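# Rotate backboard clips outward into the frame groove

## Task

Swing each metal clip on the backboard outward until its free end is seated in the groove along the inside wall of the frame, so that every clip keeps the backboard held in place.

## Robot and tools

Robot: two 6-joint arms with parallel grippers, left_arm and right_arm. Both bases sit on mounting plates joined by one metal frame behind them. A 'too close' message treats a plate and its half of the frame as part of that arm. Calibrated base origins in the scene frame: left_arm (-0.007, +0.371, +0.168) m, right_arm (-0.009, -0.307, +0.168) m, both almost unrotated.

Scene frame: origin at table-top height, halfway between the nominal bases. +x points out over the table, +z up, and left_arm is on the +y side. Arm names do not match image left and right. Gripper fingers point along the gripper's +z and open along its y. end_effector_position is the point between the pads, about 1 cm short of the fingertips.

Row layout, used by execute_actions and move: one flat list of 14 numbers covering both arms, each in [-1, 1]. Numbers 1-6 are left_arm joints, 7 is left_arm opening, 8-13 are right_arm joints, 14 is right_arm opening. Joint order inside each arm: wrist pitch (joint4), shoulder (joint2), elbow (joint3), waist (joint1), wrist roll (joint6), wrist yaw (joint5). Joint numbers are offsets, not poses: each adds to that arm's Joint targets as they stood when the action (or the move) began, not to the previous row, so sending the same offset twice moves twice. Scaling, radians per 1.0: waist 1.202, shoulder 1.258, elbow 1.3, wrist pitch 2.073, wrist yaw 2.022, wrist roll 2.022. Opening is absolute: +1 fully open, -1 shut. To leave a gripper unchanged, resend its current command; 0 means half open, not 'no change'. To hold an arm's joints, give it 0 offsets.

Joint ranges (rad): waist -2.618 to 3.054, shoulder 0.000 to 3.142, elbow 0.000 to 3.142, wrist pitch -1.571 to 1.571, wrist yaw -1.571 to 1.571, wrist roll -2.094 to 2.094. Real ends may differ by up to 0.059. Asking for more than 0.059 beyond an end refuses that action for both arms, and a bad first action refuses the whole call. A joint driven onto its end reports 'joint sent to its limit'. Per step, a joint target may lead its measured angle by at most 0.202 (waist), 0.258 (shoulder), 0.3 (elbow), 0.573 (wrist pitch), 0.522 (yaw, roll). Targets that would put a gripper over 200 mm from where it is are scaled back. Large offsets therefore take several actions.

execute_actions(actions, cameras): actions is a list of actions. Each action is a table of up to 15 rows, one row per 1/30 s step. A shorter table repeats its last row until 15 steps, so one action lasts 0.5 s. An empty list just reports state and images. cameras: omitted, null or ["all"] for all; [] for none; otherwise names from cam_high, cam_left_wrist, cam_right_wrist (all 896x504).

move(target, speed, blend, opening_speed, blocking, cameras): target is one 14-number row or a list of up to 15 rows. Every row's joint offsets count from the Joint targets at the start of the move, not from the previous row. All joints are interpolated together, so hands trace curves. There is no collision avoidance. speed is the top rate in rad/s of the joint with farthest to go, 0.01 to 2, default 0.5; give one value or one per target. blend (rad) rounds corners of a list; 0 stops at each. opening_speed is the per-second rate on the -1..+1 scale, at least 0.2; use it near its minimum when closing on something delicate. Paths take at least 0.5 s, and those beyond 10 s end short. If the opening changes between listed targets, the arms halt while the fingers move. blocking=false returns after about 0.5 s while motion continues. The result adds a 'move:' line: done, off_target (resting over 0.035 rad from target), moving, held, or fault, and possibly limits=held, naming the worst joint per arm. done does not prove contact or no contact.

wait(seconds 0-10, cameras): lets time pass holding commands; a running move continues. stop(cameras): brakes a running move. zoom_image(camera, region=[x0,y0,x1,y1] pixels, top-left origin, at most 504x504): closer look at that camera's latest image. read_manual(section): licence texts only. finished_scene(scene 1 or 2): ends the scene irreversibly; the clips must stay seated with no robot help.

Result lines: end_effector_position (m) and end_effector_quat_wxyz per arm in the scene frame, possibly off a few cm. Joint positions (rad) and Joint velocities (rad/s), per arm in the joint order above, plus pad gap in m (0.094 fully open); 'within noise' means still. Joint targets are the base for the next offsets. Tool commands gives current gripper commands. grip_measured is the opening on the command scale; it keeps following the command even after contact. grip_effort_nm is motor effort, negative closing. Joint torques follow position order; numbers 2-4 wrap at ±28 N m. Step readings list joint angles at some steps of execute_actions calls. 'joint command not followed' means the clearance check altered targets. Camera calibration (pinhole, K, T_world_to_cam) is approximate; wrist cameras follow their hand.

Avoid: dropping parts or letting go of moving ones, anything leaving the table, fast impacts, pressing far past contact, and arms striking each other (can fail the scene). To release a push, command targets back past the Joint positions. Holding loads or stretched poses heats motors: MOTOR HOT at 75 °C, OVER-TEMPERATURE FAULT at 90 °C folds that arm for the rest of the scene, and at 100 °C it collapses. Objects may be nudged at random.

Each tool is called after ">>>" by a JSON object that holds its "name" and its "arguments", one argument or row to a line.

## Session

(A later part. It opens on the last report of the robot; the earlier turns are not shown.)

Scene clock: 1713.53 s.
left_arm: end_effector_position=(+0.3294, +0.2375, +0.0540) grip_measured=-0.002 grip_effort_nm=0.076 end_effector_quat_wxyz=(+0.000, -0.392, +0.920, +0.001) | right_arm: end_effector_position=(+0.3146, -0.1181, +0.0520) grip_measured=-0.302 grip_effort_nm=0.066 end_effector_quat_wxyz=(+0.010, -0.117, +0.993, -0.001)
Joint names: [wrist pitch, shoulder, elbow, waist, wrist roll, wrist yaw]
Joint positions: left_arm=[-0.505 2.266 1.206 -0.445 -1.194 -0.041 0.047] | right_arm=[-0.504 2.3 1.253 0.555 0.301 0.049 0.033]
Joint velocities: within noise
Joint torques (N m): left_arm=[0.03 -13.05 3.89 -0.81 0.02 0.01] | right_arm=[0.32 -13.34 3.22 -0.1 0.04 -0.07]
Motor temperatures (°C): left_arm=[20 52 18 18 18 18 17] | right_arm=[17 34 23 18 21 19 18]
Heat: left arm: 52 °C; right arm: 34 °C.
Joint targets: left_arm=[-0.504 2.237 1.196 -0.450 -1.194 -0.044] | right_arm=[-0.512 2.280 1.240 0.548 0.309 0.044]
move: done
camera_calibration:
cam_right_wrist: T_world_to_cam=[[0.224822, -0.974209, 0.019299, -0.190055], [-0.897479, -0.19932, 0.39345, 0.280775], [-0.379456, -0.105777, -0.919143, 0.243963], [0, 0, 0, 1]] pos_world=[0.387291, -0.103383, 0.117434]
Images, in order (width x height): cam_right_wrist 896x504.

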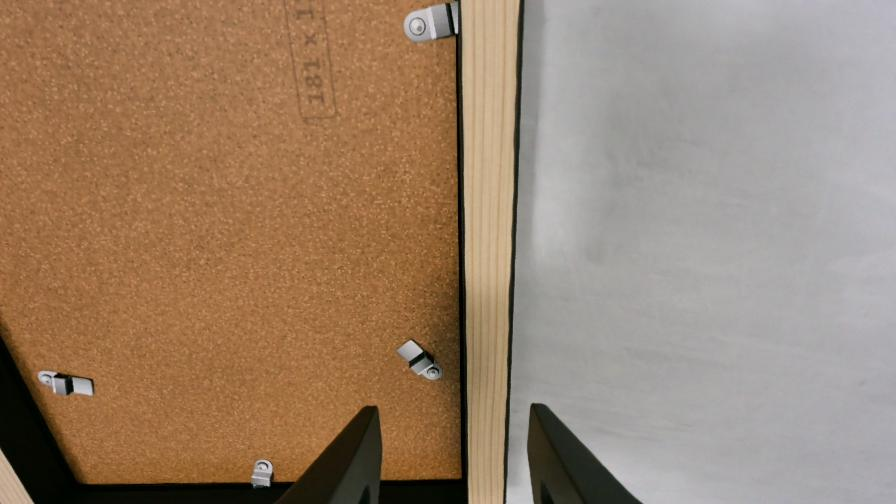

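>>> {"name": "move", "arguments": {
  "target": [0,0,0,0,0,0,0,0.0164,0.0397,-0.0138,-0.0058,-0.0208,0,-0.3],
  "speed": 0.3,
  "cameras": ["cam_right_wrist"]
}}

Scene clock: 1734.20 s.
left_arm: end_effector_position=(+0.3294, +0.2375, +0.0540) grip_measured=-0.002 grip_effort_nm=0.071 end_effector_quat_wxyz=(+0.000, -0.392, +0.920, +0.001) | right_arm: end_effector_position=(+0.3066, -0.1253, +0.0419) grip_measured=-0.302 grip_effort_nm=0.061 end_effector_quat_wxyz=(-0.002, -0.128, +0.992, -0.006)
Joint names: [wrist pitch, shoulder, elbow, waist, wrist roll, wrist yaw]
Joint positions: left_arm=[-0.505 2.266 1.206 -0.445 -1.194 -0.041 0.047] | right_arm=[-0.49 2.318 1.231 0.548 0.274 0.049 0.033]
Joint velocities: within noise
Joint torques (N m): left_arm=[0.01 -13.14 3.88 -0.79 0.01 0.01] | right_arm=[0.46 -10.21 3.4 -0.1 -0.11 -0.07]
Motor temperatures (°C): left_arm=[20 52 18 18 18 18 17] | right_arm=[17 35 23 18 21 19 18]
Heat: left arm: 52 °C; right arm: 35 °C.
Joint targets: left_arm=[-0.504 2.237 1.196 -0.450 -1.194 -0.044] | right_arm=[-0.478 2.330 1.222 0.541 0.266 0.044]
move: done
camera_calibration:
cam_right_wrist: T_world_to_cam=[[0.246373, -0.968795, 0.0271501, -0.201345], [-0.883828, -0.213094, 0.41646, 0.269268], [-0.397678, -0.1266, -0.908749, 0.233466], [0, 0, 0, 1]] pos_world=[0.380437, -0.108126, 0.105489]
Images, in order (width x height): cam_right_wrist 896x504.

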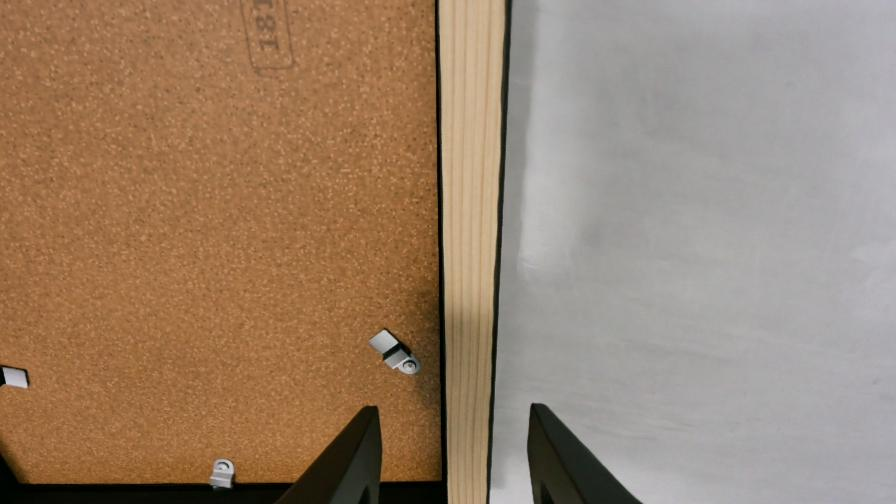

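>>> {"name": "move", "arguments": {
  "target": [
    [0,0,0,0,0,0,0,0,0,0,0,0,0,0.03],
    [0,0,0,0,0,0,0,0.0328,0.0481,0,0,0,0,0.03]
  ],
  "speed": 0.2,
  "cameras": ["cam_right_wrist"]
}}

Scene clock: 1758.00 s.
left_arm: end_effector_position=(+0.3294, +0.2375, +0.0540) grip_measured=-0.002 grip_effort_nm=0.076 end_effector_quat_wxyz=(+0.000, -0.392, +0.920, +0.001) | right_arm: end_effector_position=(+0.3075, -0.1239, +0.0211) grip_measured=+0.028 grip_effort_nm=0.061 end_effector_quat_wxyz=(+0.001, -0.128, +0.992, -0.004)
Joint names: [wrist pitch, shoulder, elbow, waist, wrist roll, wrist yaw]
Joint positions: left_arm=[-0.505 2.266 1.206 -0.445 -1.194 -0.041 0.047] | right_arm=[-0.422 2.378 1.231 0.548 0.273 0.049 0.048]
Joint velocities: within noise
Joint torques (N m): left_arm=[0 -13.22 3.95 -0.88 0.04 -0.01] | right_arm=[0.48 -10.41 3.21 -0.06 -0.1 -0.07]
Motor temperatures (°C): left_arm=[20 52 18 18 18 18 17] | right_arm=[17 33 23 18 21 19 18]
Heat: left arm: 52 °C; right arm: 33 °C.
Joint targets: left_arm=[-0.504 2.237 1.196 -0.450 -1.194 -0.044] | right_arm=[-0.410 2.390 1.222 0.541 0.267 0.044]
move: done
camera_calibration:
cam_right_wrist: T_world_to_cam=[[0.246646, -0.968782, 0.0250304, -0.199602], [-0.886443, -0.215094, 0.409821, 0.279736], [-0.391644, -0.123269, -0.911822, 0.213652], [0, 0, 0, 1]] pos_world=[0.380877, -0.106864, 0.0851674]
Images, in order (width x height): cam_right_wrist 896x504.

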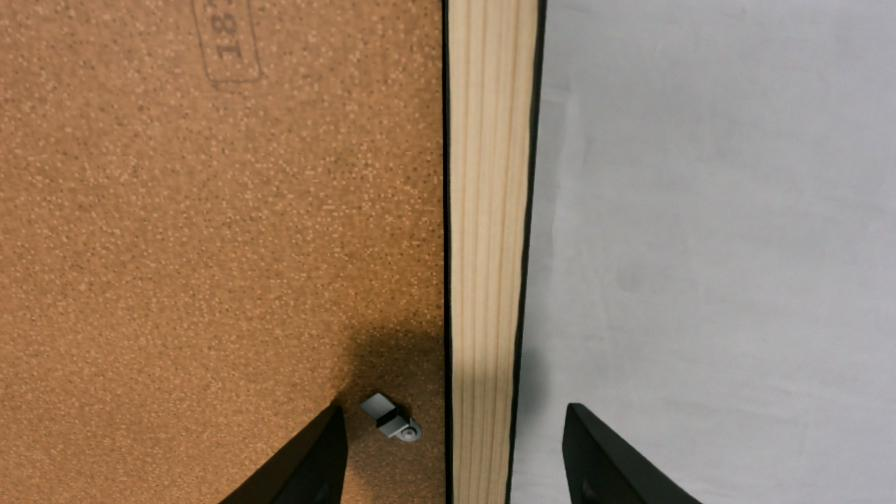

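>>> {"name": "move", "arguments": {
  "target": [
    [0,0,0,0,0,0,0,0.0085,0,0,0,0,0,0.03],
    [0,0,0,0,0,0,0,0.0085,0,0,0,0,0,-0.25]
  ],
  "opening_speed": 0.3,
  "cameras": ["cam_right_wrist"]
}}

Scene clock: 1764.27 s.
left_arm: end_effector_position=(+0.3294, +0.2375, +0.0540) grip_measured=-0.002 grip_effort_nm=0.076 end_effector_quat_wxyz=(+0.000, -0.392, +0.920, +0.001) | right_arm: end_effector_position=(+0.3114, -0.1212, +0.0211) grip_measured=-0.248 grip_effort_nm=-0.159 end_effector_quat_wxyz=(+0.010, -0.128, +0.992, +0.000)
Joint names: [wrist pitch, shoulder, elbow, waist, wrist roll, wrist yaw]
Joint positions: left_arm=[-0.505 2.266 1.206 -0.445 -1.194 -0.041 0.047] | right_arm=[-0.403 2.378 1.231 0.548 0.273 0.047 0.035]
Joint velocities: within noise
Joint torques (N m): left_arm=[0 -13.14 3.78 -0.85 -0.01 0] | right_arm=[0.51 -10.43 3.17 -0.1 -0.1 -0.04]
Motor temperatures (°C): left_arm=[20 52 18 18 18 18 17] | right_arm=[17 34 23 18 21 19 18]
Heat: left arm: 52 °C; right arm: 34 °C.
Joint targets: left_arm=[-0.504 2.237 1.196 -0.450 -1.194 -0.044] | right_arm=[-0.392 2.390 1.222 0.541 0.267 0.044]
move: done
camera_calibration:
cam_right_wrist: T_world_to_cam=[[0.245593, -0.969208, 0.0178952, -0.197535], [-0.89282, -0.218969, 0.393606, 0.28563], [-0.377567, -0.112644, -0.919105, 0.212605], [0, 0, 0, 1]] pos_world=[0.383802, -0.10496, 0.0865162]
Images, in order (width x height): cam_right_wrist 896x504.

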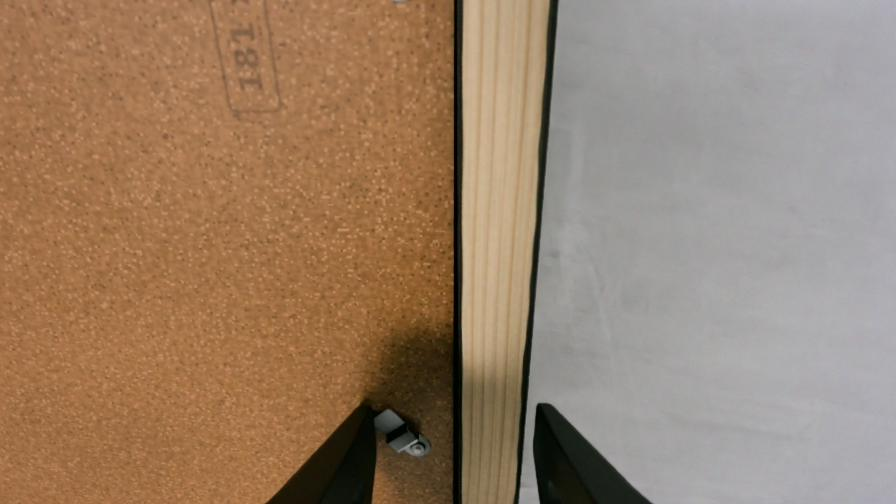

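>>> {"name": "move", "arguments": {
  "target": [
    [0,0,0,0,0,0,0,0,0,0,0,0,0,-0.42]
  ],
  "opening_speed": 0.2,
  "cameras": ["cam_right_wrist"]
}}

>>> {"name": "move", "arguments": {
  "target": [
    [0,0,0,0,0,0,0,0,0,0,0,0,0,-0.54]
  ],
  "opening_speed": 0.2,
  "cameras": ["cam_right_wrist"]
}}

Scene clock: 1769.30 s.
left_arm: end_effector_position=(+0.3294, +0.2375, +0.0540) grip_measured=-0.002 grip_effort_nm=0.076 end_effector_quat_wxyz=(+0.000, -0.392, +0.920, +0.001) | right_arm: end_effector_position=(+0.3117, -0.1202, +0.0211) grip_measured=-0.417 grip_effort_nm=-0.178 end_effector_quat_wxyz=(+0.010, -0.128, +0.992, +0.003)
Joint names: [wrist pitch, shoulder, elbow, waist, wrist roll, wrist yaw]
Joint positions: left_arm=[-0.505 2.266 1.206 -0.445 -1.194 -0.041 0.047] | right_arm=[-0.4 2.378 1.231 0.548 0.273 0.043 0.027]
Joint velocities: within noise
Joint torques (N m): left_arm=[0.01 -13.2 3.93 -0.79 0 -0.01] | right_arm=[0.49 -10.48 3.21 -0.09 -0.11 -0.01]
Motor temperatures (°C): left_arm=[20 52 18 18 18 18 17] | right_arm=[17 34 23 18 21 19 18]
Heat: left arm: 52 °C; right arm: 34 °C.
Joint targets: left_arm=[-0.504 2.237 1.196 -0.450 -1.194 -0.044] | right_arm=[-0.392 2.390 1.222 0.541 0.266 0.044]
move: done
camera_calibration:
cam_right_wrist: T_world_to_cam=[[0.245916, -0.969204, 0.0130234, -0.196603], [-0.892945, -0.221299, 0.392015, 0.28589], [-0.37706, -0.108032, -0.919867, 0.213247], [0, 0, 0, 1]] pos_world=[0.384039, -0.104244, 0.0866463]
Images, in order (width x height): cam_right_wrist 896x504.

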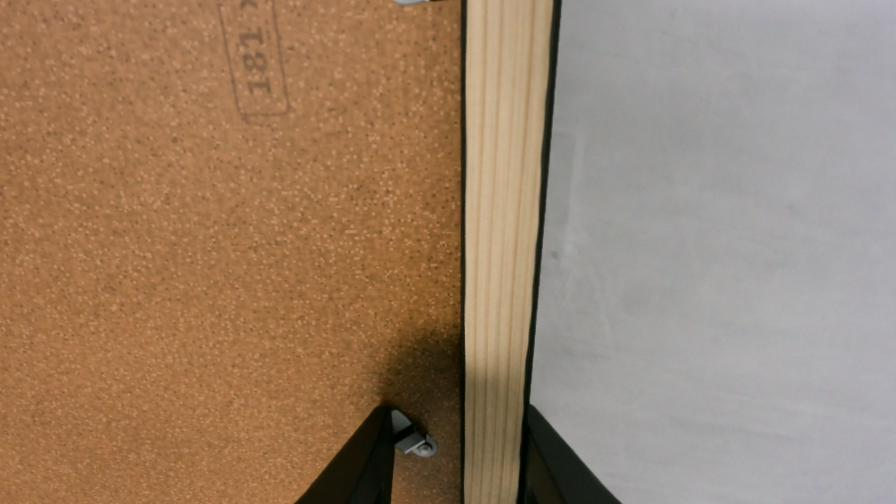

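Scene clock: 1770.10 s.
left_arm: end_effector_position=(+0.3294, +0.2375, +0.0540) grip_measured=-0.002 grip_effort_nm=0.076 end_effector_quat_wxyz=(+0.000, -0.392, +0.920, +0.001) | right_arm: end_effector_position=(+0.3127, -0.1221, +0.0210) grip_measured=-0.537 grip_effort_nm=-0.217 end_effector_quat_wxyz=(+0.011, -0.126, +0.992, +0.000)
Joint names: [wrist pitch, shoulder, elbow, waist, wrist roll, wrist yaw]
Joint positions: left_arm=[-0.505 2.266 1.206 -0.445 -1.194 -0.041 0.047] | right_arm=[-0.4 2.378 1.231 0.544 0.273 0.047 0.022]
Joint velocities: within noise
Joint torques (N m): left_arm=[0.04 -13.33 3.89 -0.98 0.06 -0.04] | right_arm=[0.49 -10.44 3.22 0.27 -0.1 -0.05]
Motor temperatures (°C): left_arm=[20 52 18 18 18 18 17] | right_arm=[17 34 23 18 21 19 18]
Heat: left arm: 52 °C; right arm: 34 °C.
Joint targets: left_arm=[-0.504 2.237 1.196 -0.450 -1.194 -0.044] | right_arm=[-0.393 2.390 1.222 0.541 0.266 0.044]
move: done
camera_calibration:
cam_right_wrist: T_world_to_cam=[[0.242115, -0.970088, 0.017579, -0.197798], [-0.894521, -0.216164, 0.391286, 0.287518], [-0.375782, -0.110461, -0.920101, 0.212676], [0, 0, 0, 1]] pos_world=[0.385001, -0.106238, 0.086659]
Images, in order (width x height): cam_right_wrist 896x504.

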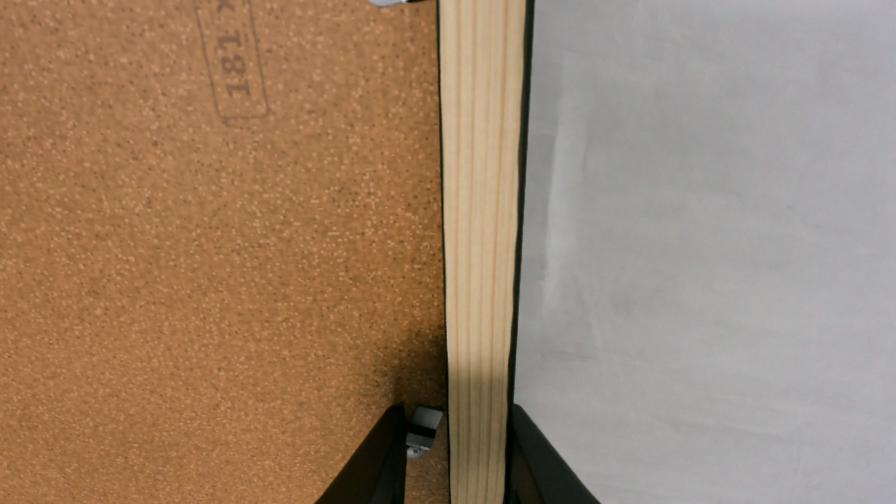

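Good; pivoting past parallel.

>>> {"name": "move", "arguments": {
  "target": [
    [0,0,0,0,0,0,0,0,0,0,0,0,0,-0.61]
  ],
  "opening_speed": 0.2,
  "cameras": ["cam_right_wrist"]
}}

>>> {"name": "move", "arguments": {
  "target": [
    [0,0,0,0,0,0,0,0,0,0,0,0,0,-0.64]
  ],
  "opening_speed": 0.2,
  "cameras": ["cam_right_wrist"]
}}

>>> {"name": "zoom_image", "arguments": {
  "camera": "cam_right_wrist",
  "region": [360, 360, 580, 504]
}}

Scene clock: 1773.70 s.
left_arm: end_effector_position=(+0.3294, +0.2375, +0.0540) grip_measured=-0.002 grip_effort_nm=0.071 end_effector_quat_wxyz=(+0.000, -0.392, +0.920, +0.001) | right_arm: end_effector_position=(+0.3128, -0.1223, +0.0210) grip_measured=-0.605 grip_effort_nm=-0.300 end_effector_quat_wxyz=(+0.011, -0.126, +0.992, +0.000)
Joint names: [wrist pitch, shoulder, elbow, waist, wrist roll, wrist yaw]
Joint positions: left_arm=[-0.505 2.266 1.206 -0.445 -1.194 -0.041 0.047] | right_arm=[-0.4 2.378 1.231 0.544 0.273 0.048 0.019]
Joint velocities: within noise
Joint torques (N m): left_arm=[0.03 -13.18 3.89 -0.91 0 -0.01] | right_arm=[0.48 -10.47 3.21 0.24 -0.12 -0.07]
Motor temperatures (°C): left_arm=[20 52 18 18 18 18 17] | right_arm=[17 34 23 18 21 19 18]
Heat: left arm: 52 °C; right arm: 34 °C.
Joint targets: left_arm=[-0.504 2.237 1.196 -0.450 -1.194 -0.044] | right_arm=[-0.393 2.390 1.222 0.541 0.266 0.043]
move: done
camera_calibration:
cam_right_wrist: T_world_to_cam=[[0.242093, -0.97008, 0.0183116, -0.197936], [-0.894675, -0.215892, 0.391085, 0.287639], [-0.375431, -0.111062, -0.920172, 0.212508], [0, 0, 0, 1]] pos_world=[0.385044, -0.106313, 0.0866772]
Images, in order (width x height): cam_right_wrist 896x504.

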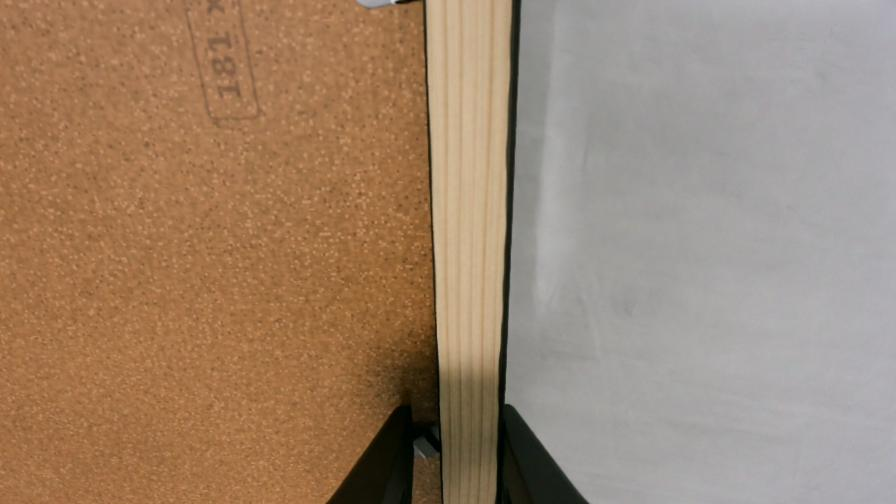

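Scene clock: 1774.20 s.
left_arm: end_effector_position=(+0.3294, +0.2375, +0.0540) grip_measured=-0.002 grip_effort_nm=0.071 end_effector_quat_wxyz=(+0.000, -0.392, +0.920, +0.001) | right_arm: end_effector_position=(+0.3128, -0.1223, +0.0210) grip_measured=-0.634 grip_effort_nm=-0.339 end_effector_quat_wxyz=(+0.011, -0.126, +0.992, +0.000)
Joint names: [wrist pitch, shoulder, elbow, waist, wrist roll, wrist yaw]
Joint positions: left_arm=[-0.505 2.266 1.206 -0.445 -1.194 -0.041 0.047] | right_arm=[-0.4 2.378 1.231 0.544 0.273 0.048 0.017]
Joint velocities: within noise
Joint torques (N m): left_arm=[0.02 -13.19 3.9 -0.95 0.01 0.03] | right_arm=[0.49 -10.43 3.21 0.25 -0.11 -0.06]
Motor temperatures (°C): left_arm=[20 52 18 18 18 18 17] | right_arm=[17 34 23 18 21 19 18]
Heat: left arm: 52 °C; right arm: 34 °C.
Joint targets: left_arm=[-0.504 2.237 1.196 -0.450 -1.194 -0.044] | right_arm=[-0.393 2.390 1.222 0.541 0.266 0.043]
move: done
camera_calibration:
cam_right_wrist: T_world_to_cam=[[0.242093, -0.97008, 0.0183116, -0.197936], [-0.894675, -0.215892, 0.391085, 0.287639], [-0.375431, -0.111062, -0.920172, 0.212508], [0, 0, 0, 1]] pos_world=[0.385044, -0.106313, 0.0866772]
Images, in order (width x height): cam_right_wrist 896x504.

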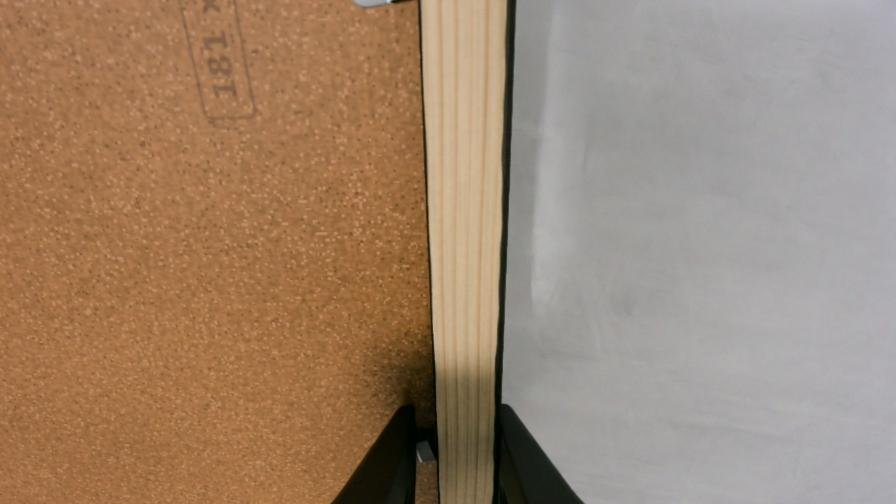

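Scaled by 2.291.

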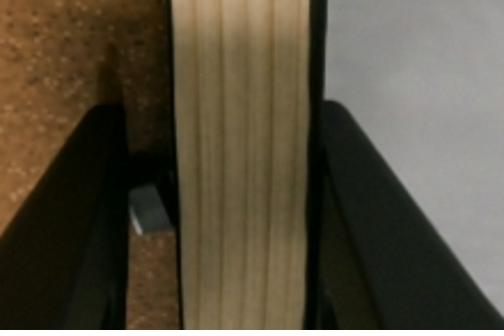

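>>> {"name": "move", "arguments": {
  "target": [
    [0,0,0,0,0,0,0,0,0,0,0,0,0,-0.652]
  ],
  "opening_speed": 0.2,
  "cameras": ["cam_right_wrist"]
}}

>>> {"name": "move", "arguments": {
  "target": [
    [0,0,0,0,0,0,0,0,0,0,0,0,0,-0.4]
  ],
  "opening_speed": 0.3,
  "cameras": ["cam_right_wrist"]
}}

>>> {"name": "zoom_image", "arguments": {
  "camera": "cam_right_wrist",
  "region": [360, 360, 580, 504]
}}

Scene clock: 1779.13 s.
left_arm: end_effector_position=(+0.3294, +0.2375, +0.0540) grip_measured=-0.002 grip_effort_nm=0.076 end_effector_quat_wxyz=(+0.000, -0.392, +0.920, +0.001) | right_arm: end_effector_position=(+0.3128, -0.1223, +0.0210) grip_measured=-0.646 grip_effort_nm=-0.379 end_effector_quat_wxyz=(+0.011, -0.126, +0.992, +0.000)
Joint names: [wrist pitch, shoulder, elbow, waist, wrist roll, wrist yaw]
Joint positions: left_arm=[-0.505 2.266 1.206 -0.445 -1.194 -0.041 0.047] | right_arm=[-0.4 2.378 1.231 0.544 0.273 0.048 0.017]
Joint velocities: within noise
Joint torques (N m): left_arm=[0.02 -13.15 3.93 -0.83 0.02 0] | right_arm=[0.49 -10.44 3.22 0.28 -0.11 -0.06]
Motor temperatures (°C): left_arm=[20 52 18 18 18 18 17] | right_arm=[17 34 23 18 21 19 18]
Heat: left arm: 52 °C; right arm: 34 °C.
Joint targets: left_arm=[-0.504 2.237 1.196 -0.450 -1.194 -0.044] | right_arm=[-0.393 2.390 1.222 0.541 0.266 0.043]
move: done
camera_calibration:
cam_right_wrist: T_world_to_cam=[[0.242093, -0.97008, 0.0183116, -0.197936], [-0.894675, -0.215892, 0.391085, 0.287639], [-0.375431, -0.111062, -0.920172, 0.212508], [0, 0, 0, 1]] pos_world=[0.385044, -0.106313, 0.0866772]
Images, in order (width x height): cam_right_wrist 896x504.

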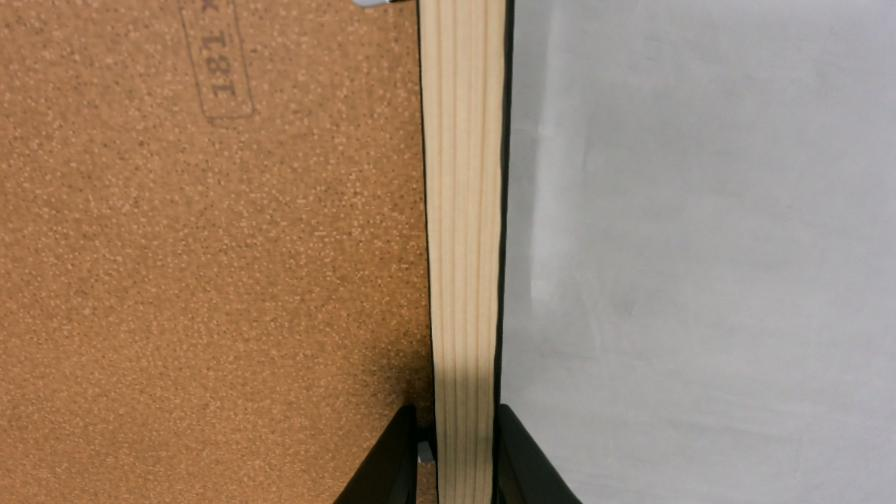

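Scene clock: 1780.20 s.
left_arm: end_effector_position=(+0.3294, +0.2375, +0.0540) grip_measured=-0.002 grip_effort_nm=0.071 end_effector_quat_wxyz=(+0.000, -0.392, +0.920, +0.001) | right_arm: end_effector_position=(+0.3134, -0.1264, +0.0210) grip_measured=-0.402 grip_effort_nm=0.081 end_effector_quat_wxyz=(+0.011, -0.125, +0.992, -0.007)
Joint names: [wrist pitch, shoulder, elbow, waist, wrist roll, wrist yaw]
Joint positions: left_arm=[-0.505 2.266 1.206 -0.445 -1.194 -0.041 0.047] | right_arm=[-0.406 2.378 1.231 0.54 0.272 0.062 0.028]
Joint velocities: within noise
Joint torques (N m): left_arm=[0 -13.12 3.92 -0.87 0.01 0] | right_arm=[0.55 -10.43 3.21 0.61 -0.07 -0.19]
Motor temperatures (°C): left_arm=[20 52 18 18 18 18 17] | right_arm=[17 34 23 18 21 19 18]
Heat: left arm: 52 °C; right arm: 34 °C.
Joint targets: left_arm=[-0.504 2.237 1.196 -0.450 -1.194 -0.044] | right_arm=[-0.392 2.390 1.222 0.541 0.267 0.044]
move: done
camera_calibration:
cam_right_wrist: T_world_to_cam=[[0.239472, -0.970333, 0.0332722, -0.201598], [-0.895813, -0.207606, 0.39296, 0.288662], [-0.374395, -0.123909, -0.918953, 0.210259], [0, 0, 0, 1]] pos_world=[0.385584, -0.109637, 0.0864932]
Images, in order (width x height): cam_right_wrist 896x504.

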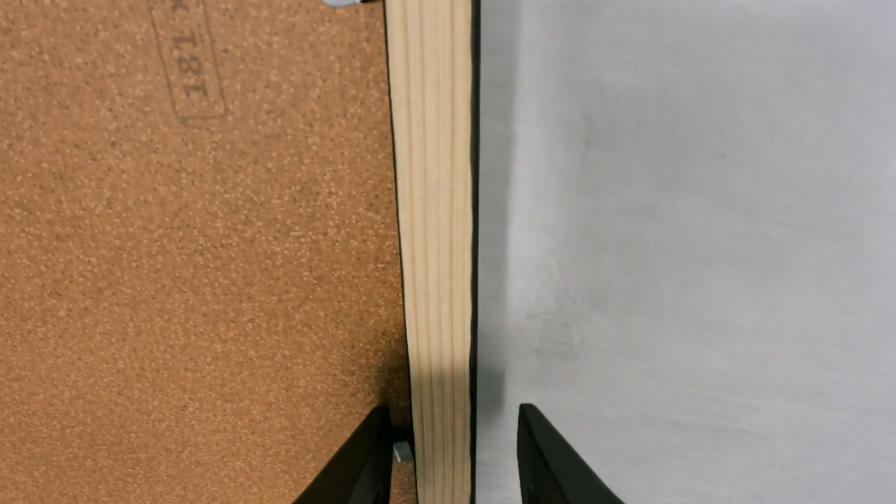

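Scaled by 2.291.

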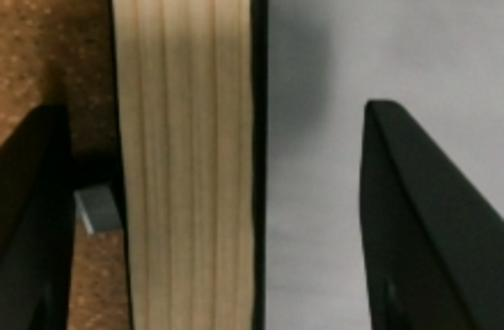

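>>> {"name": "move", "arguments": {
  "target": [
    [0,0,0,0,0,0,0,0,0,0,0,0,0,-0.2],
    [0,0,0,0,0,0,0,-0.0555,-0.145,-0.009,0,0,0,-0.2]
  ],
  "speed": 0.3,
  "opening_speed": 0.3,
  "cameras": ["cam_right_wrist"]
}}

>>> {"name": "zoom_image", "arguments": {
  "camera": "cam_right_wrist",
  "region": [320, 240, 560, 400]
}}

Scene clock: 1787.00 s.
left_arm: end_effector_position=(+0.3294, +0.2375, +0.0540) grip_measured=-0.002 grip_effort_nm=0.076 end_effector_quat_wxyz=(+0.000, -0.392, +0.920, +0.001) | right_arm: end_effector_position=(+0.3207, -0.1241, +0.0689) grip_measured=-0.202 grip_effort_nm=0.066 end_effector_quat_wxyz=(+0.028, -0.123, +0.992, +0.005)
Joint names: [wrist pitch, shoulder, elbow, waist, wrist roll, wrist yaw]
Joint positions: left_arm=[-0.505 2.266 1.206 -0.445 -1.194 -0.041 0.047] | right_arm=[-0.499 2.236 1.222 0.536 0.271 0.052 0.037]
Joint velocities: within noise
Joint torques (N m): left_arm=[0.02 -13.12 3.81 -0.84 0.03 0.01] | right_arm=[0.38 -13.79 3.59 0.95 -0.08 -0.11]
Motor temperatures (°C): left_arm=[20 52 18 18 18 18 17] | right_arm=[17 34 23 18 21 19 18]
Heat: left arm: 52 °C; right arm: 34 °C.
Joint targets: left_arm=[-0.504 2.237 1.196 -0.450 -1.194 -0.044] | right_arm=[-0.508 2.208 1.210 0.541 0.267 0.044]
move: done
camera_calibration:
cam_right_wrist: T_world_to_cam=[[0.234548, -0.97202, 0.0128549, -0.199922], [-0.90821, -0.214397, 0.359429, 0.282326], [-0.346616, -0.0959782, -0.933084, 0.252817], [0, 0, 0, 1]] pos_world=[0.390933, -0.109533, 0.136994]
Images, in order (width x height): cam_right_wrist 896x504.

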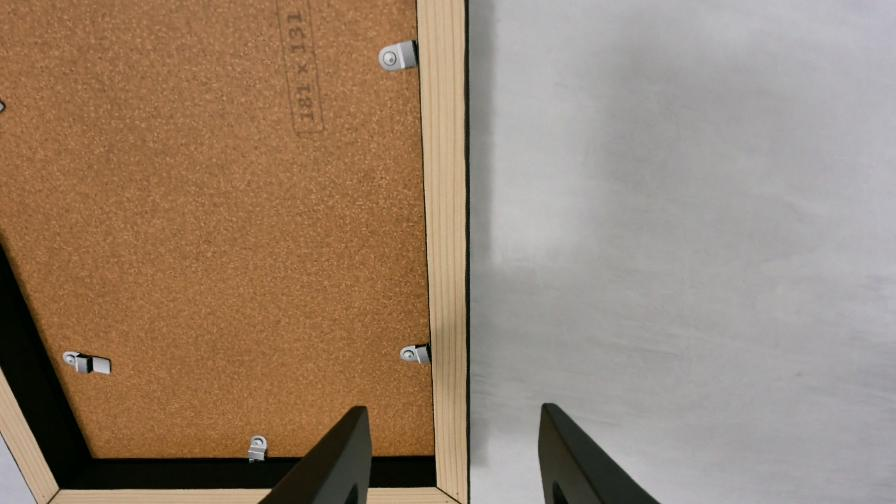

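Scaled by 2.100.

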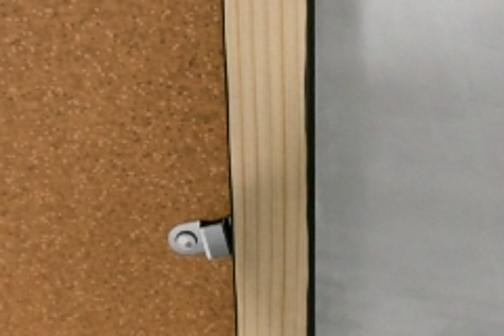

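>>> {"name": "move", "arguments": {
  "target": [0,0,0,0,0,0,0,-0.2446,0.4213,0.75,0.1864,0.1241,0,-0.3],
  "speed": 0.6,
  "cameras": ["cam_right_wrist"]
}}

Scene clock: 1811.13 s.
left_arm: end_effector_position=(+0.3294, +0.2375, +0.0540) grip_measured=-0.002 grip_effort_nm=0.071 end_effector_quat_wxyz=(+0.000, -0.392, +0.920, +0.001) | right_arm: end_effector_position=(+0.3608, +0.0292, +0.0682) grip_measured=-0.298 grip_effort_nm=-0.154 end_effector_quat_wxyz=(+0.005, -0.118, +0.993, -0.002)
Joint names: [wrist pitch, shoulder, elbow, waist, wrist roll, wrist yaw]
Joint positions: left_arm=[-0.505 2.266 1.206 -0.445 -1.194 -0.041 0.047] | right_arm=[-1.005 2.72 2.154 0.763 0.51 0.049 0.033]
Joint velocities: within noise
Joint torques (N m): left_arm=[0.01 -13.37 3.86 -0.85 0.01 -0.02] | right_arm=[0.27 -13.78 7.6 0.87 0.04 -0.07]
Motor temperatures (°C): left_arm=[20 52 18 18 18 18 17] | right_arm=[17 35 23 18 21 19 18]
Heat: left arm: 52 °C; right arm: 35 °C.
Joint targets: left_arm=[-0.504 2.237 1.196 -0.450 -1.194 -0.044] | right_arm=[-1.015 2.738 2.185 0.765 0.517 0.044]
move: done
camera_calibration:
cam_right_wrist: T_world_to_cam=[[0.22567, -0.973965, 0.0215824, -0.0576623], [-0.893579, -0.198118, 0.402823, 0.343174], [-0.38806, -0.110191, -0.915023, 0.294894], [0, 0, 0, 1]] pos_world=[0.434102, 0.0443224, 0.132841]
Images, in order (width x height): cam_right_wrist 896x504.

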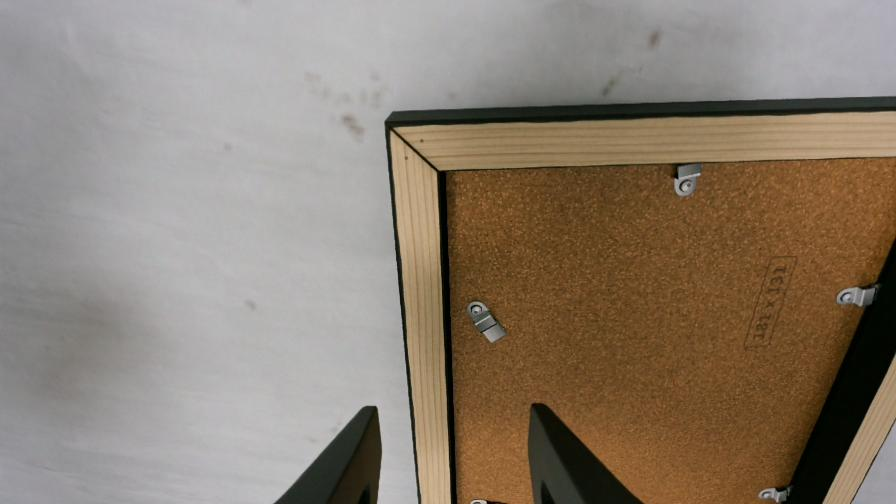

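>>> {"name": "move", "arguments": {
  "target": [
    [0,0,0,0,0,0,0,0,0,0,0,0,0,0.03],
    [0,0,0,0,0,0,0,0.0646,0.0517,-0.0677,0.0042,-0.0198,0,0.03]
  ],
  "speed": 0.2,
  "cameras": ["cam_right_wrist"]
}}

Scene clock: 1829.13 s.
left_arm: end_effector_position=(+0.3294, +0.2375, +0.0540) grip_measured=-0.002 grip_effort_nm=0.061 end_effector_quat_wxyz=(+0.000, -0.392, +0.920, +0.001) | right_arm: end_effector_position=(+0.3556, +0.0269, +0.0234) grip_measured=+0.028 grip_effort_nm=0.061 end_effector_quat_wxyz=(+0.002, -0.130, +0.991, -0.004)
Joint names: [wrist pitch, shoulder, elbow, waist, wrist roll, wrist yaw]
Joint positions: left_arm=[-0.505 2.266 1.206 -0.445 -1.194 -0.041 0.047] | right_arm=[-0.893 2.791 2.106 0.763 0.485 0.049 0.048]
Joint velocities: within noise
Joint torques (N m): left_arm=[0.01 -13.19 3.88 -0.81 0.02 0] | right_arm=[0.49 -14.28 4.48 1.39 -0.11 -0.06]
Motor temperatures (°C): left_arm=[20 52 18 18 18 18 17] | right_arm=[17 37 24 18 21 19 18]
Heat: left arm: 52 °C; right arm: 37 °C.
Joint targets: left_arm=[-0.504 2.237 1.196 -0.450 -1.194 -0.044] | right_arm=[-0.881 2.803 2.097 0.770 0.478 0.043]
move: done
camera_calibration:
cam_right_wrist: T_world_to_cam=[[0.250071, -0.967926, 0.024179, -0.0666678], [-0.886503, -0.218851, 0.407698, 0.354031], [-0.389329, -0.123388, -0.912797, 0.252396], [0, 0, 0, 1]] pos_world=[0.428786, 0.044093, 0.0876602]
Images, in order (width x height): cam_right_wrist 896x504.

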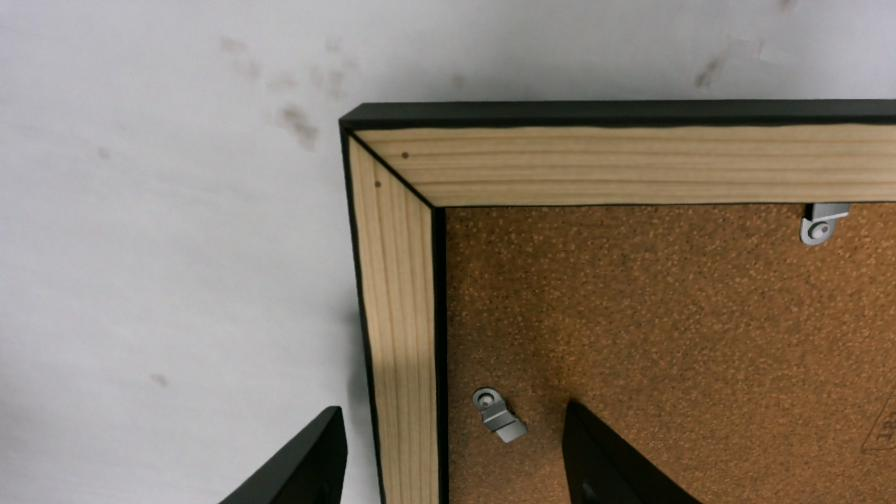

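>>> {"name": "move", "arguments": {
  "target": [0,0,0,0,0,0,0,-0.0159,0.0119,0.0585,-0.0158,0,0,0.03],
  "speed": 0.2,
  "cameras": ["cam_right_wrist"]
}}

Scene clock: 1842.43 s.
left_arm: end_effector_position=(+0.3294, +0.2375, +0.0540) grip_measured=-0.002 grip_effort_nm=0.061 end_effector_quat_wxyz=(+0.000, -0.392, +0.920, +0.001) | right_arm: end_effector_position=(+0.3638, +0.0303, +0.0278) grip_measured=+0.028 grip_effort_nm=0.066 end_effector_quat_wxyz=(+0.010, -0.127, +0.992, +0.001)
Joint names: [wrist pitch, shoulder, elbow, waist, wrist roll, wrist yaw]
Joint positions: left_arm=[-0.505 2.266 1.206 -0.445 -1.194 -0.041 0.047] | right_arm=[-0.904 2.8 2.146 0.757 0.484 0.049 0.048]
Joint velocities: within noise
Joint torques (N m): left_arm=[-0.01 -13.24 3.93 -0.8 0 0.01] | right_arm=[0.29 -13.89 7.23 0.16 -0.1 -0.08]
Motor temperatures (°C): left_arm=[20 52 18 18 18 18 17] | right_arm=[17 36 24 18 21 19 18]
Heat: left arm: 52 °C; right arm: 36 °C.
Joint targets: left_arm=[-0.504 2.237 1.196 -0.450 -1.194 -0.044] | right_arm=[-0.914 2.818 2.174 0.751 0.477 0.043]
move: done
camera_calibration:
cam_right_wrist: T_world_to_cam=[[0.244324, -0.969565, 0.0157834, -0.0631318], [-0.89295, -0.218612, 0.393508, 0.362997], [-0.378081, -0.110237, -0.919186, 0.255711], [0, 0, 0, 1]] pos_world=[0.436243, 0.046334, 0.0932003]
Images, in order (width x height): cam_right_wrist 896x504.

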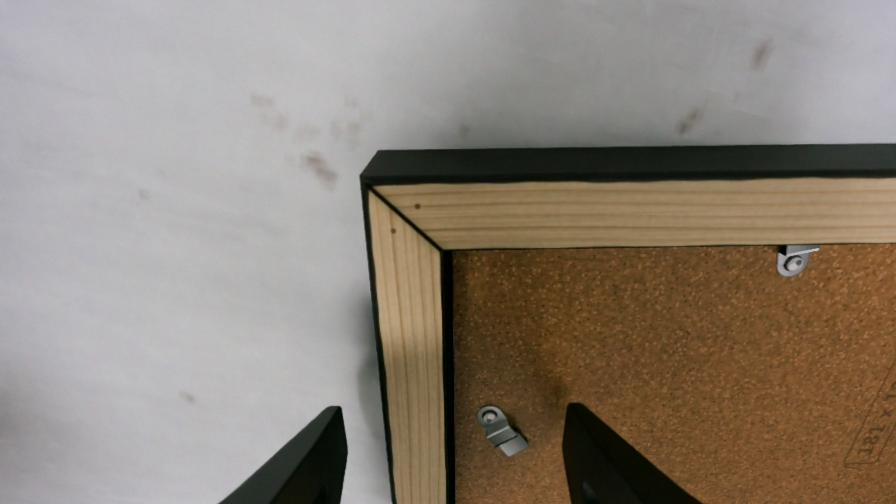

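>>> {"name": "move", "arguments": {
  "target": [0,0,0,0,0,0,0,0,0.0105,0,0,0,0,0.03],
  "speed": 0.2,
  "cameras": ["cam_right_wrist"]
}}

Scene clock: 1848.47 s.
left_arm: end_effector_position=(+0.3294, +0.2375, +0.0540) grip_measured=-0.002 grip_effort_nm=0.076 end_effector_quat_wxyz=(+0.000, -0.392, +0.920, +0.001) | right_arm: end_effector_position=(+0.3619, +0.0289, +0.0234) grip_measured=+0.028 grip_effort_nm=0.066 end_effector_quat_wxyz=(+0.006, -0.128, +0.992, -0.002)
Joint names: [wrist pitch, shoulder, elbow, waist, wrist roll, wrist yaw]
Joint positions: left_arm=[-0.505 2.266 1.206 -0.445 -1.194 -0.041 0.047] | right_arm=[-0.906 2.81 2.147 0.757 0.483 0.049 0.048]
Joint velocities: within noise
Joint torques (N m): left_arm=[0.01 -13.2 3.92 -0.85 0.05 0.01] | right_arm=[0.29 -13.57 7.15 0.14 -0.1 -0.07]
Motor temperatures (°C): left_arm=[20 52 18 18 18 18 17] | right_arm=[17 36 24 18 21 19 17]
Heat: left arm: 52 °C; right arm: 36 °C.
Joint targets: left_arm=[-0.504 2.237 1.196 -0.450 -1.194 -0.044] | right_arm=[-0.914 2.831 2.174 0.751 0.477 0.044]
move: done
camera_calibration:
cam_right_wrist: T_world_to_cam=[[0.245557, -0.96917, 0.0203033, -0.0646003], [-0.889907, -0.21707, 0.401181, 0.361386], [-0.384405, -0.116581, -0.915774, 0.25325], [0, 0, 0, 1]] pos_world=[0.434813, 0.0453613, 0.08825]
Images, in order (width x height): cam_right_wrist 896x504.

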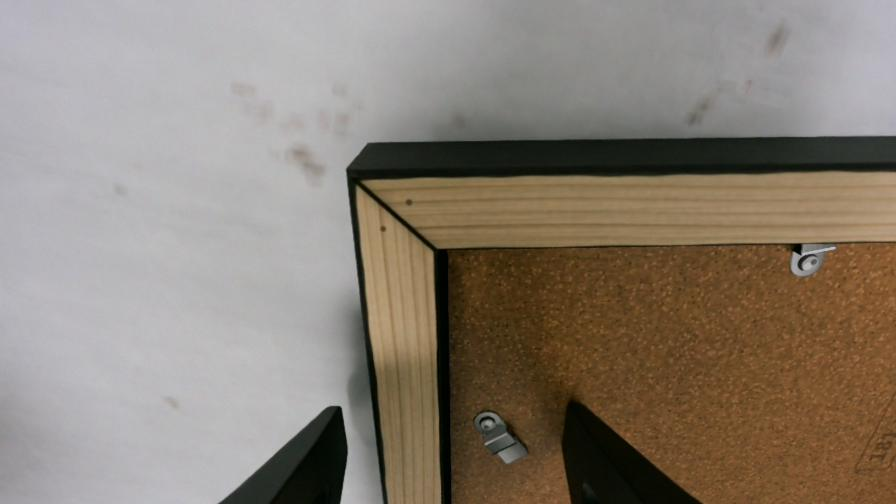

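>>> {"name": "move", "arguments": {
  "target": [0,0,0,0,0,0,0,0.001,0.005,0,0,0,0,0.03],
  "speed": 0.2,
  "cameras": ["cam_right_wrist"]
}}

>>> {"name": "zoom_image", "arguments": {
  "camera": "cam_right_wrist",
  "region": [440, 340, 660, 504]
}}

Scene clock: 1853.43 s.
left_arm: end_effector_position=(+0.3294, +0.2375, +0.0540) grip_measured=-0.002 grip_effort_nm=0.061 end_effector_quat_wxyz=(+0.000, -0.392, +0.920, +0.001) | right_arm: end_effector_position=(+0.3618, +0.0288, +0.0233) grip_measured=+0.028 grip_effort_nm=0.071 end_effector_quat_wxyz=(+0.006, -0.128, +0.992, -0.002)
Joint names: [wrist pitch, shoulder, elbow, waist, wrist roll, wrist yaw]
Joint positions: left_arm=[-0.505 2.266 1.206 -0.445 -1.194 -0.041 0.047] | right_arm=[-0.906 2.81 2.147 0.757 0.483 0.049 0.048]
Joint velocities: within noise
Joint torques (N m): left_arm=[-0.01 -13.16 4 -0.84 0.03 0.02] | right_arm=[0.31 -13 7.1 0.13 -0.1 -0.06]
Motor temperatures (°C): left_arm=[20 52 18 18 18 18 17] | right_arm=[17 36 24 18 21 19 17]
Heat: left arm: 52 °C; right arm: 36 °C.
Joint targets: left_arm=[-0.504 2.237 1.196 -0.450 -1.194 -0.044] | right_arm=[-0.912 2.837 2.174 0.751 0.477 0.044]
move: done
camera_calibration:
cam_right_wrist: T_world_to_cam=[[0.245577, -0.969161, 0.0204834, -0.0646495], [-0.889791, -0.21698, 0.401487, 0.361324], [-0.384661, -0.116822, -0.915636, 0.25314], [0, 0, 0, 1]] pos_world=[0.434752, 0.0453166, 0.0880417]
Images, in order (width x height): cam_right_wrist 896x504.

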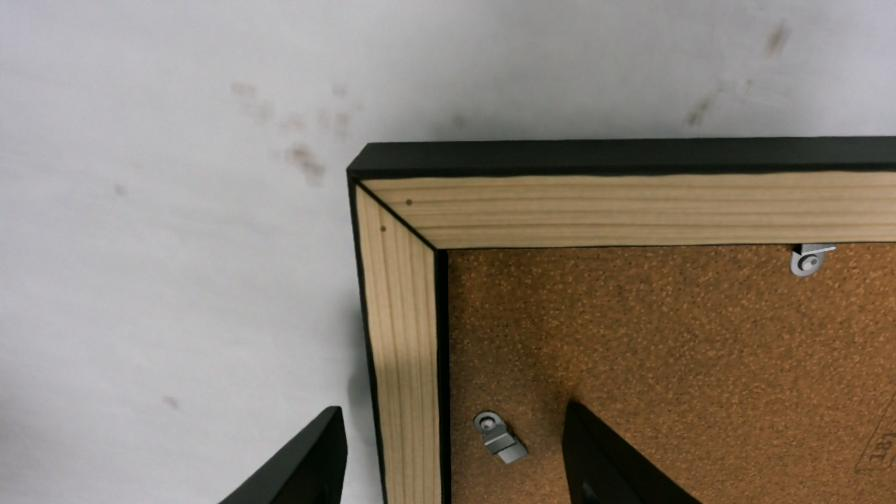

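Scaled by 2.291.

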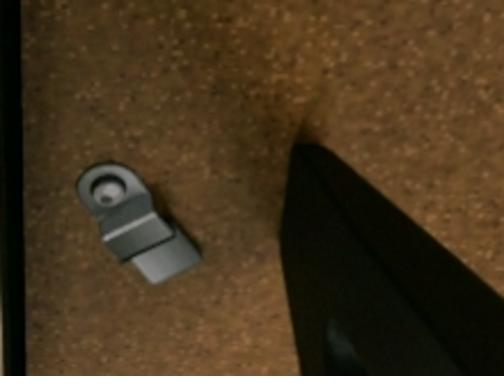

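>>> {"name": "move", "arguments": {
  "target": [
    [0,0,0,0,0,0,0,0,0,0,0,0,0,-0.30]
  ],
  "opening_speed": 0.3,
  "cameras": ["cam_right_wrist"]
}}

>>> {"name": "move", "arguments": {
  "target": [
    [0,0,0,0,0,0,0,0,0,0,0,0,0,-0.48]
  ],
  "opening_speed": 0.2,
  "cameras": ["cam_right_wrist"]
}}

Scene clock: 1859.57 s.
left_arm: end_effector_position=(+0.3294, +0.2375, +0.0540) grip_measured=-0.002 grip_effort_nm=0.066 end_effector_quat_wxyz=(+0.000, -0.392, +0.920, +0.001) | right_arm: end_effector_position=(+0.3613, +0.0283, +0.0232) grip_measured=-0.298 grip_effort_nm=-0.154 end_effector_quat_wxyz=(+0.004, -0.128, +0.992, -0.002)
Joint names: [wrist pitch, shoulder, elbow, waist, wrist roll, wrist yaw]
Joint positions: left_arm=[-0.505 2.266 1.206 -0.445 -1.194 -0.041 0.047] | right_arm=[-0.909 2.81 2.147 0.757 0.483 0.049 0.033]
Joint velocities: within noise
Joint torques (N m): left_arm=[0.03 -13.15 3.99 -0.88 0.01 -0.03] | right_arm=[0.34 -13.04 7.1 0.13 -0.11 -0.07]
Motor temperatures (°C): left_arm=[20 52 18 18 18 18 17] | right_arm=[17 36 24 18 21 19 17]
Heat: left arm: 52 °C; right arm: 36 °C.
Joint targets: left_arm=[-0.504 2.237 1.196 -0.450 -1.194 -0.044] | right_arm=[-0.912 2.837 2.174 0.751 0.477 0.044]
move: done
camera_calibration:
cam_right_wrist: T_world_to_cam=[[0.245742, -0.969087, 0.0219239, -0.0651026], [-0.888858, -0.216259, 0.403934, 0.360302], [-0.386706, -0.118751, -0.914525, 0.25363], [0, 0, 0, 1]] pos_world=[0.434336, 0.0449473, 0.0878396]
Images, in order (width x height): cam_right_wrist 896x504.

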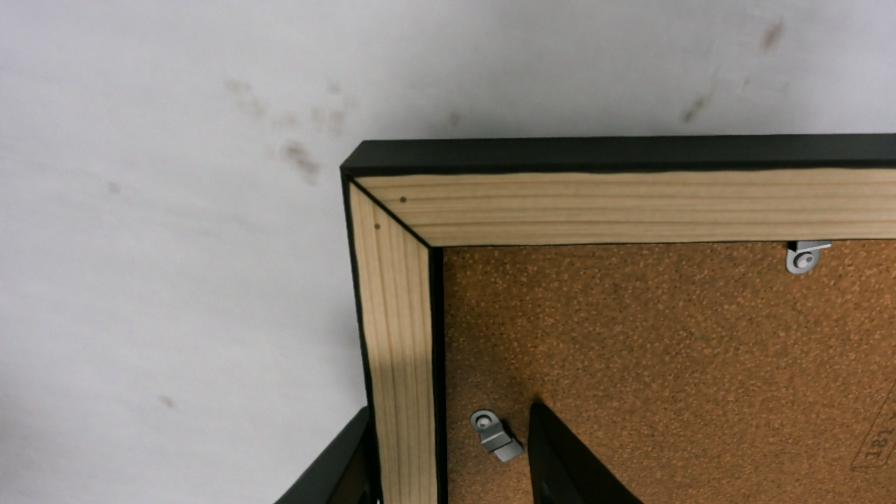

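Scene clock: 1860.67 s.
left_arm: end_effector_position=(+0.3294, +0.2375, +0.0540) grip_measured=-0.002 grip_effort_nm=0.071 end_effector_quat_wxyz=(+0.000, -0.392, +0.920, +0.001) | right_arm: end_effector_position=(+0.3607, +0.0302, +0.0236) grip_measured=-0.477 grip_effort_nm=-0.232 end_effector_quat_wxyz=(+0.002, -0.128, +0.992, +0.002)
Joint names: [wrist pitch, shoulder, elbow, waist, wrist roll, wrist yaw]
Joint positions: left_arm=[-0.505 2.266 1.206 -0.445 -1.194 -0.041 0.047] | right_arm=[-0.909 2.811 2.15 0.757 0.483 0.038 0.025]
Joint velocities: within noise
Joint torques (N m): left_arm=[-0.01 -13.22 3.95 -0.88 -0.02 0.02] | right_arm=[0.34 -13.14 6.83 0.13 -0.09 0.05]
Motor temperatures (°C): left_arm=[20 52 18 18 18 18 17] | right_arm=[17 36 24 18 21 19 17]
Heat: left arm: 52 °C; right arm: 36 °C.
Joint targets: left_arm=[-0.504 2.237 1.196 -0.450 -1.194 -0.044] | right_arm=[-0.912 2.837 2.173 0.751 0.477 0.044]
move: done
camera_calibration:
cam_right_wrist: T_world_to_cam=[[0.245796, -0.96925, 0.011766, -0.0628685], [-0.886735, -0.219934, 0.406607, 0.359345], [-0.391517, -0.110376, -0.913527, 0.255395], [0, 0, 0, 1]] pos_world=[0.434088, 0.0462865, 0.0879372]
Images, in order (width x height): cam_right_wrist 896x504.

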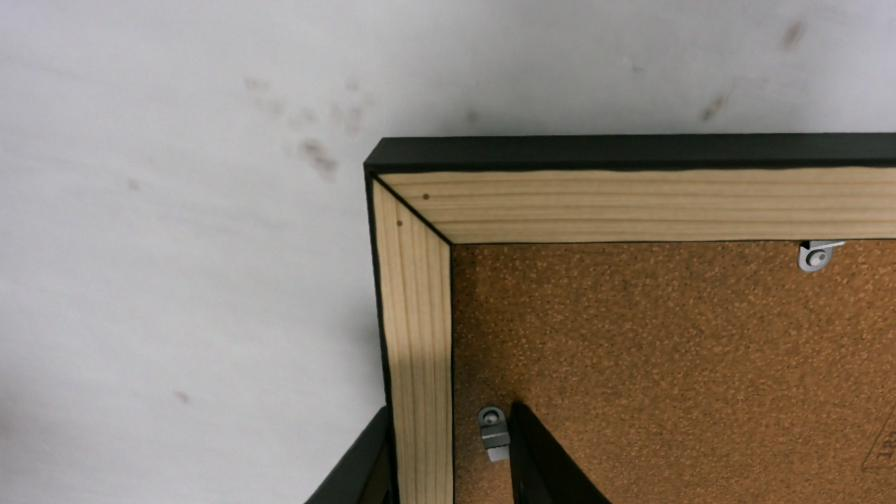

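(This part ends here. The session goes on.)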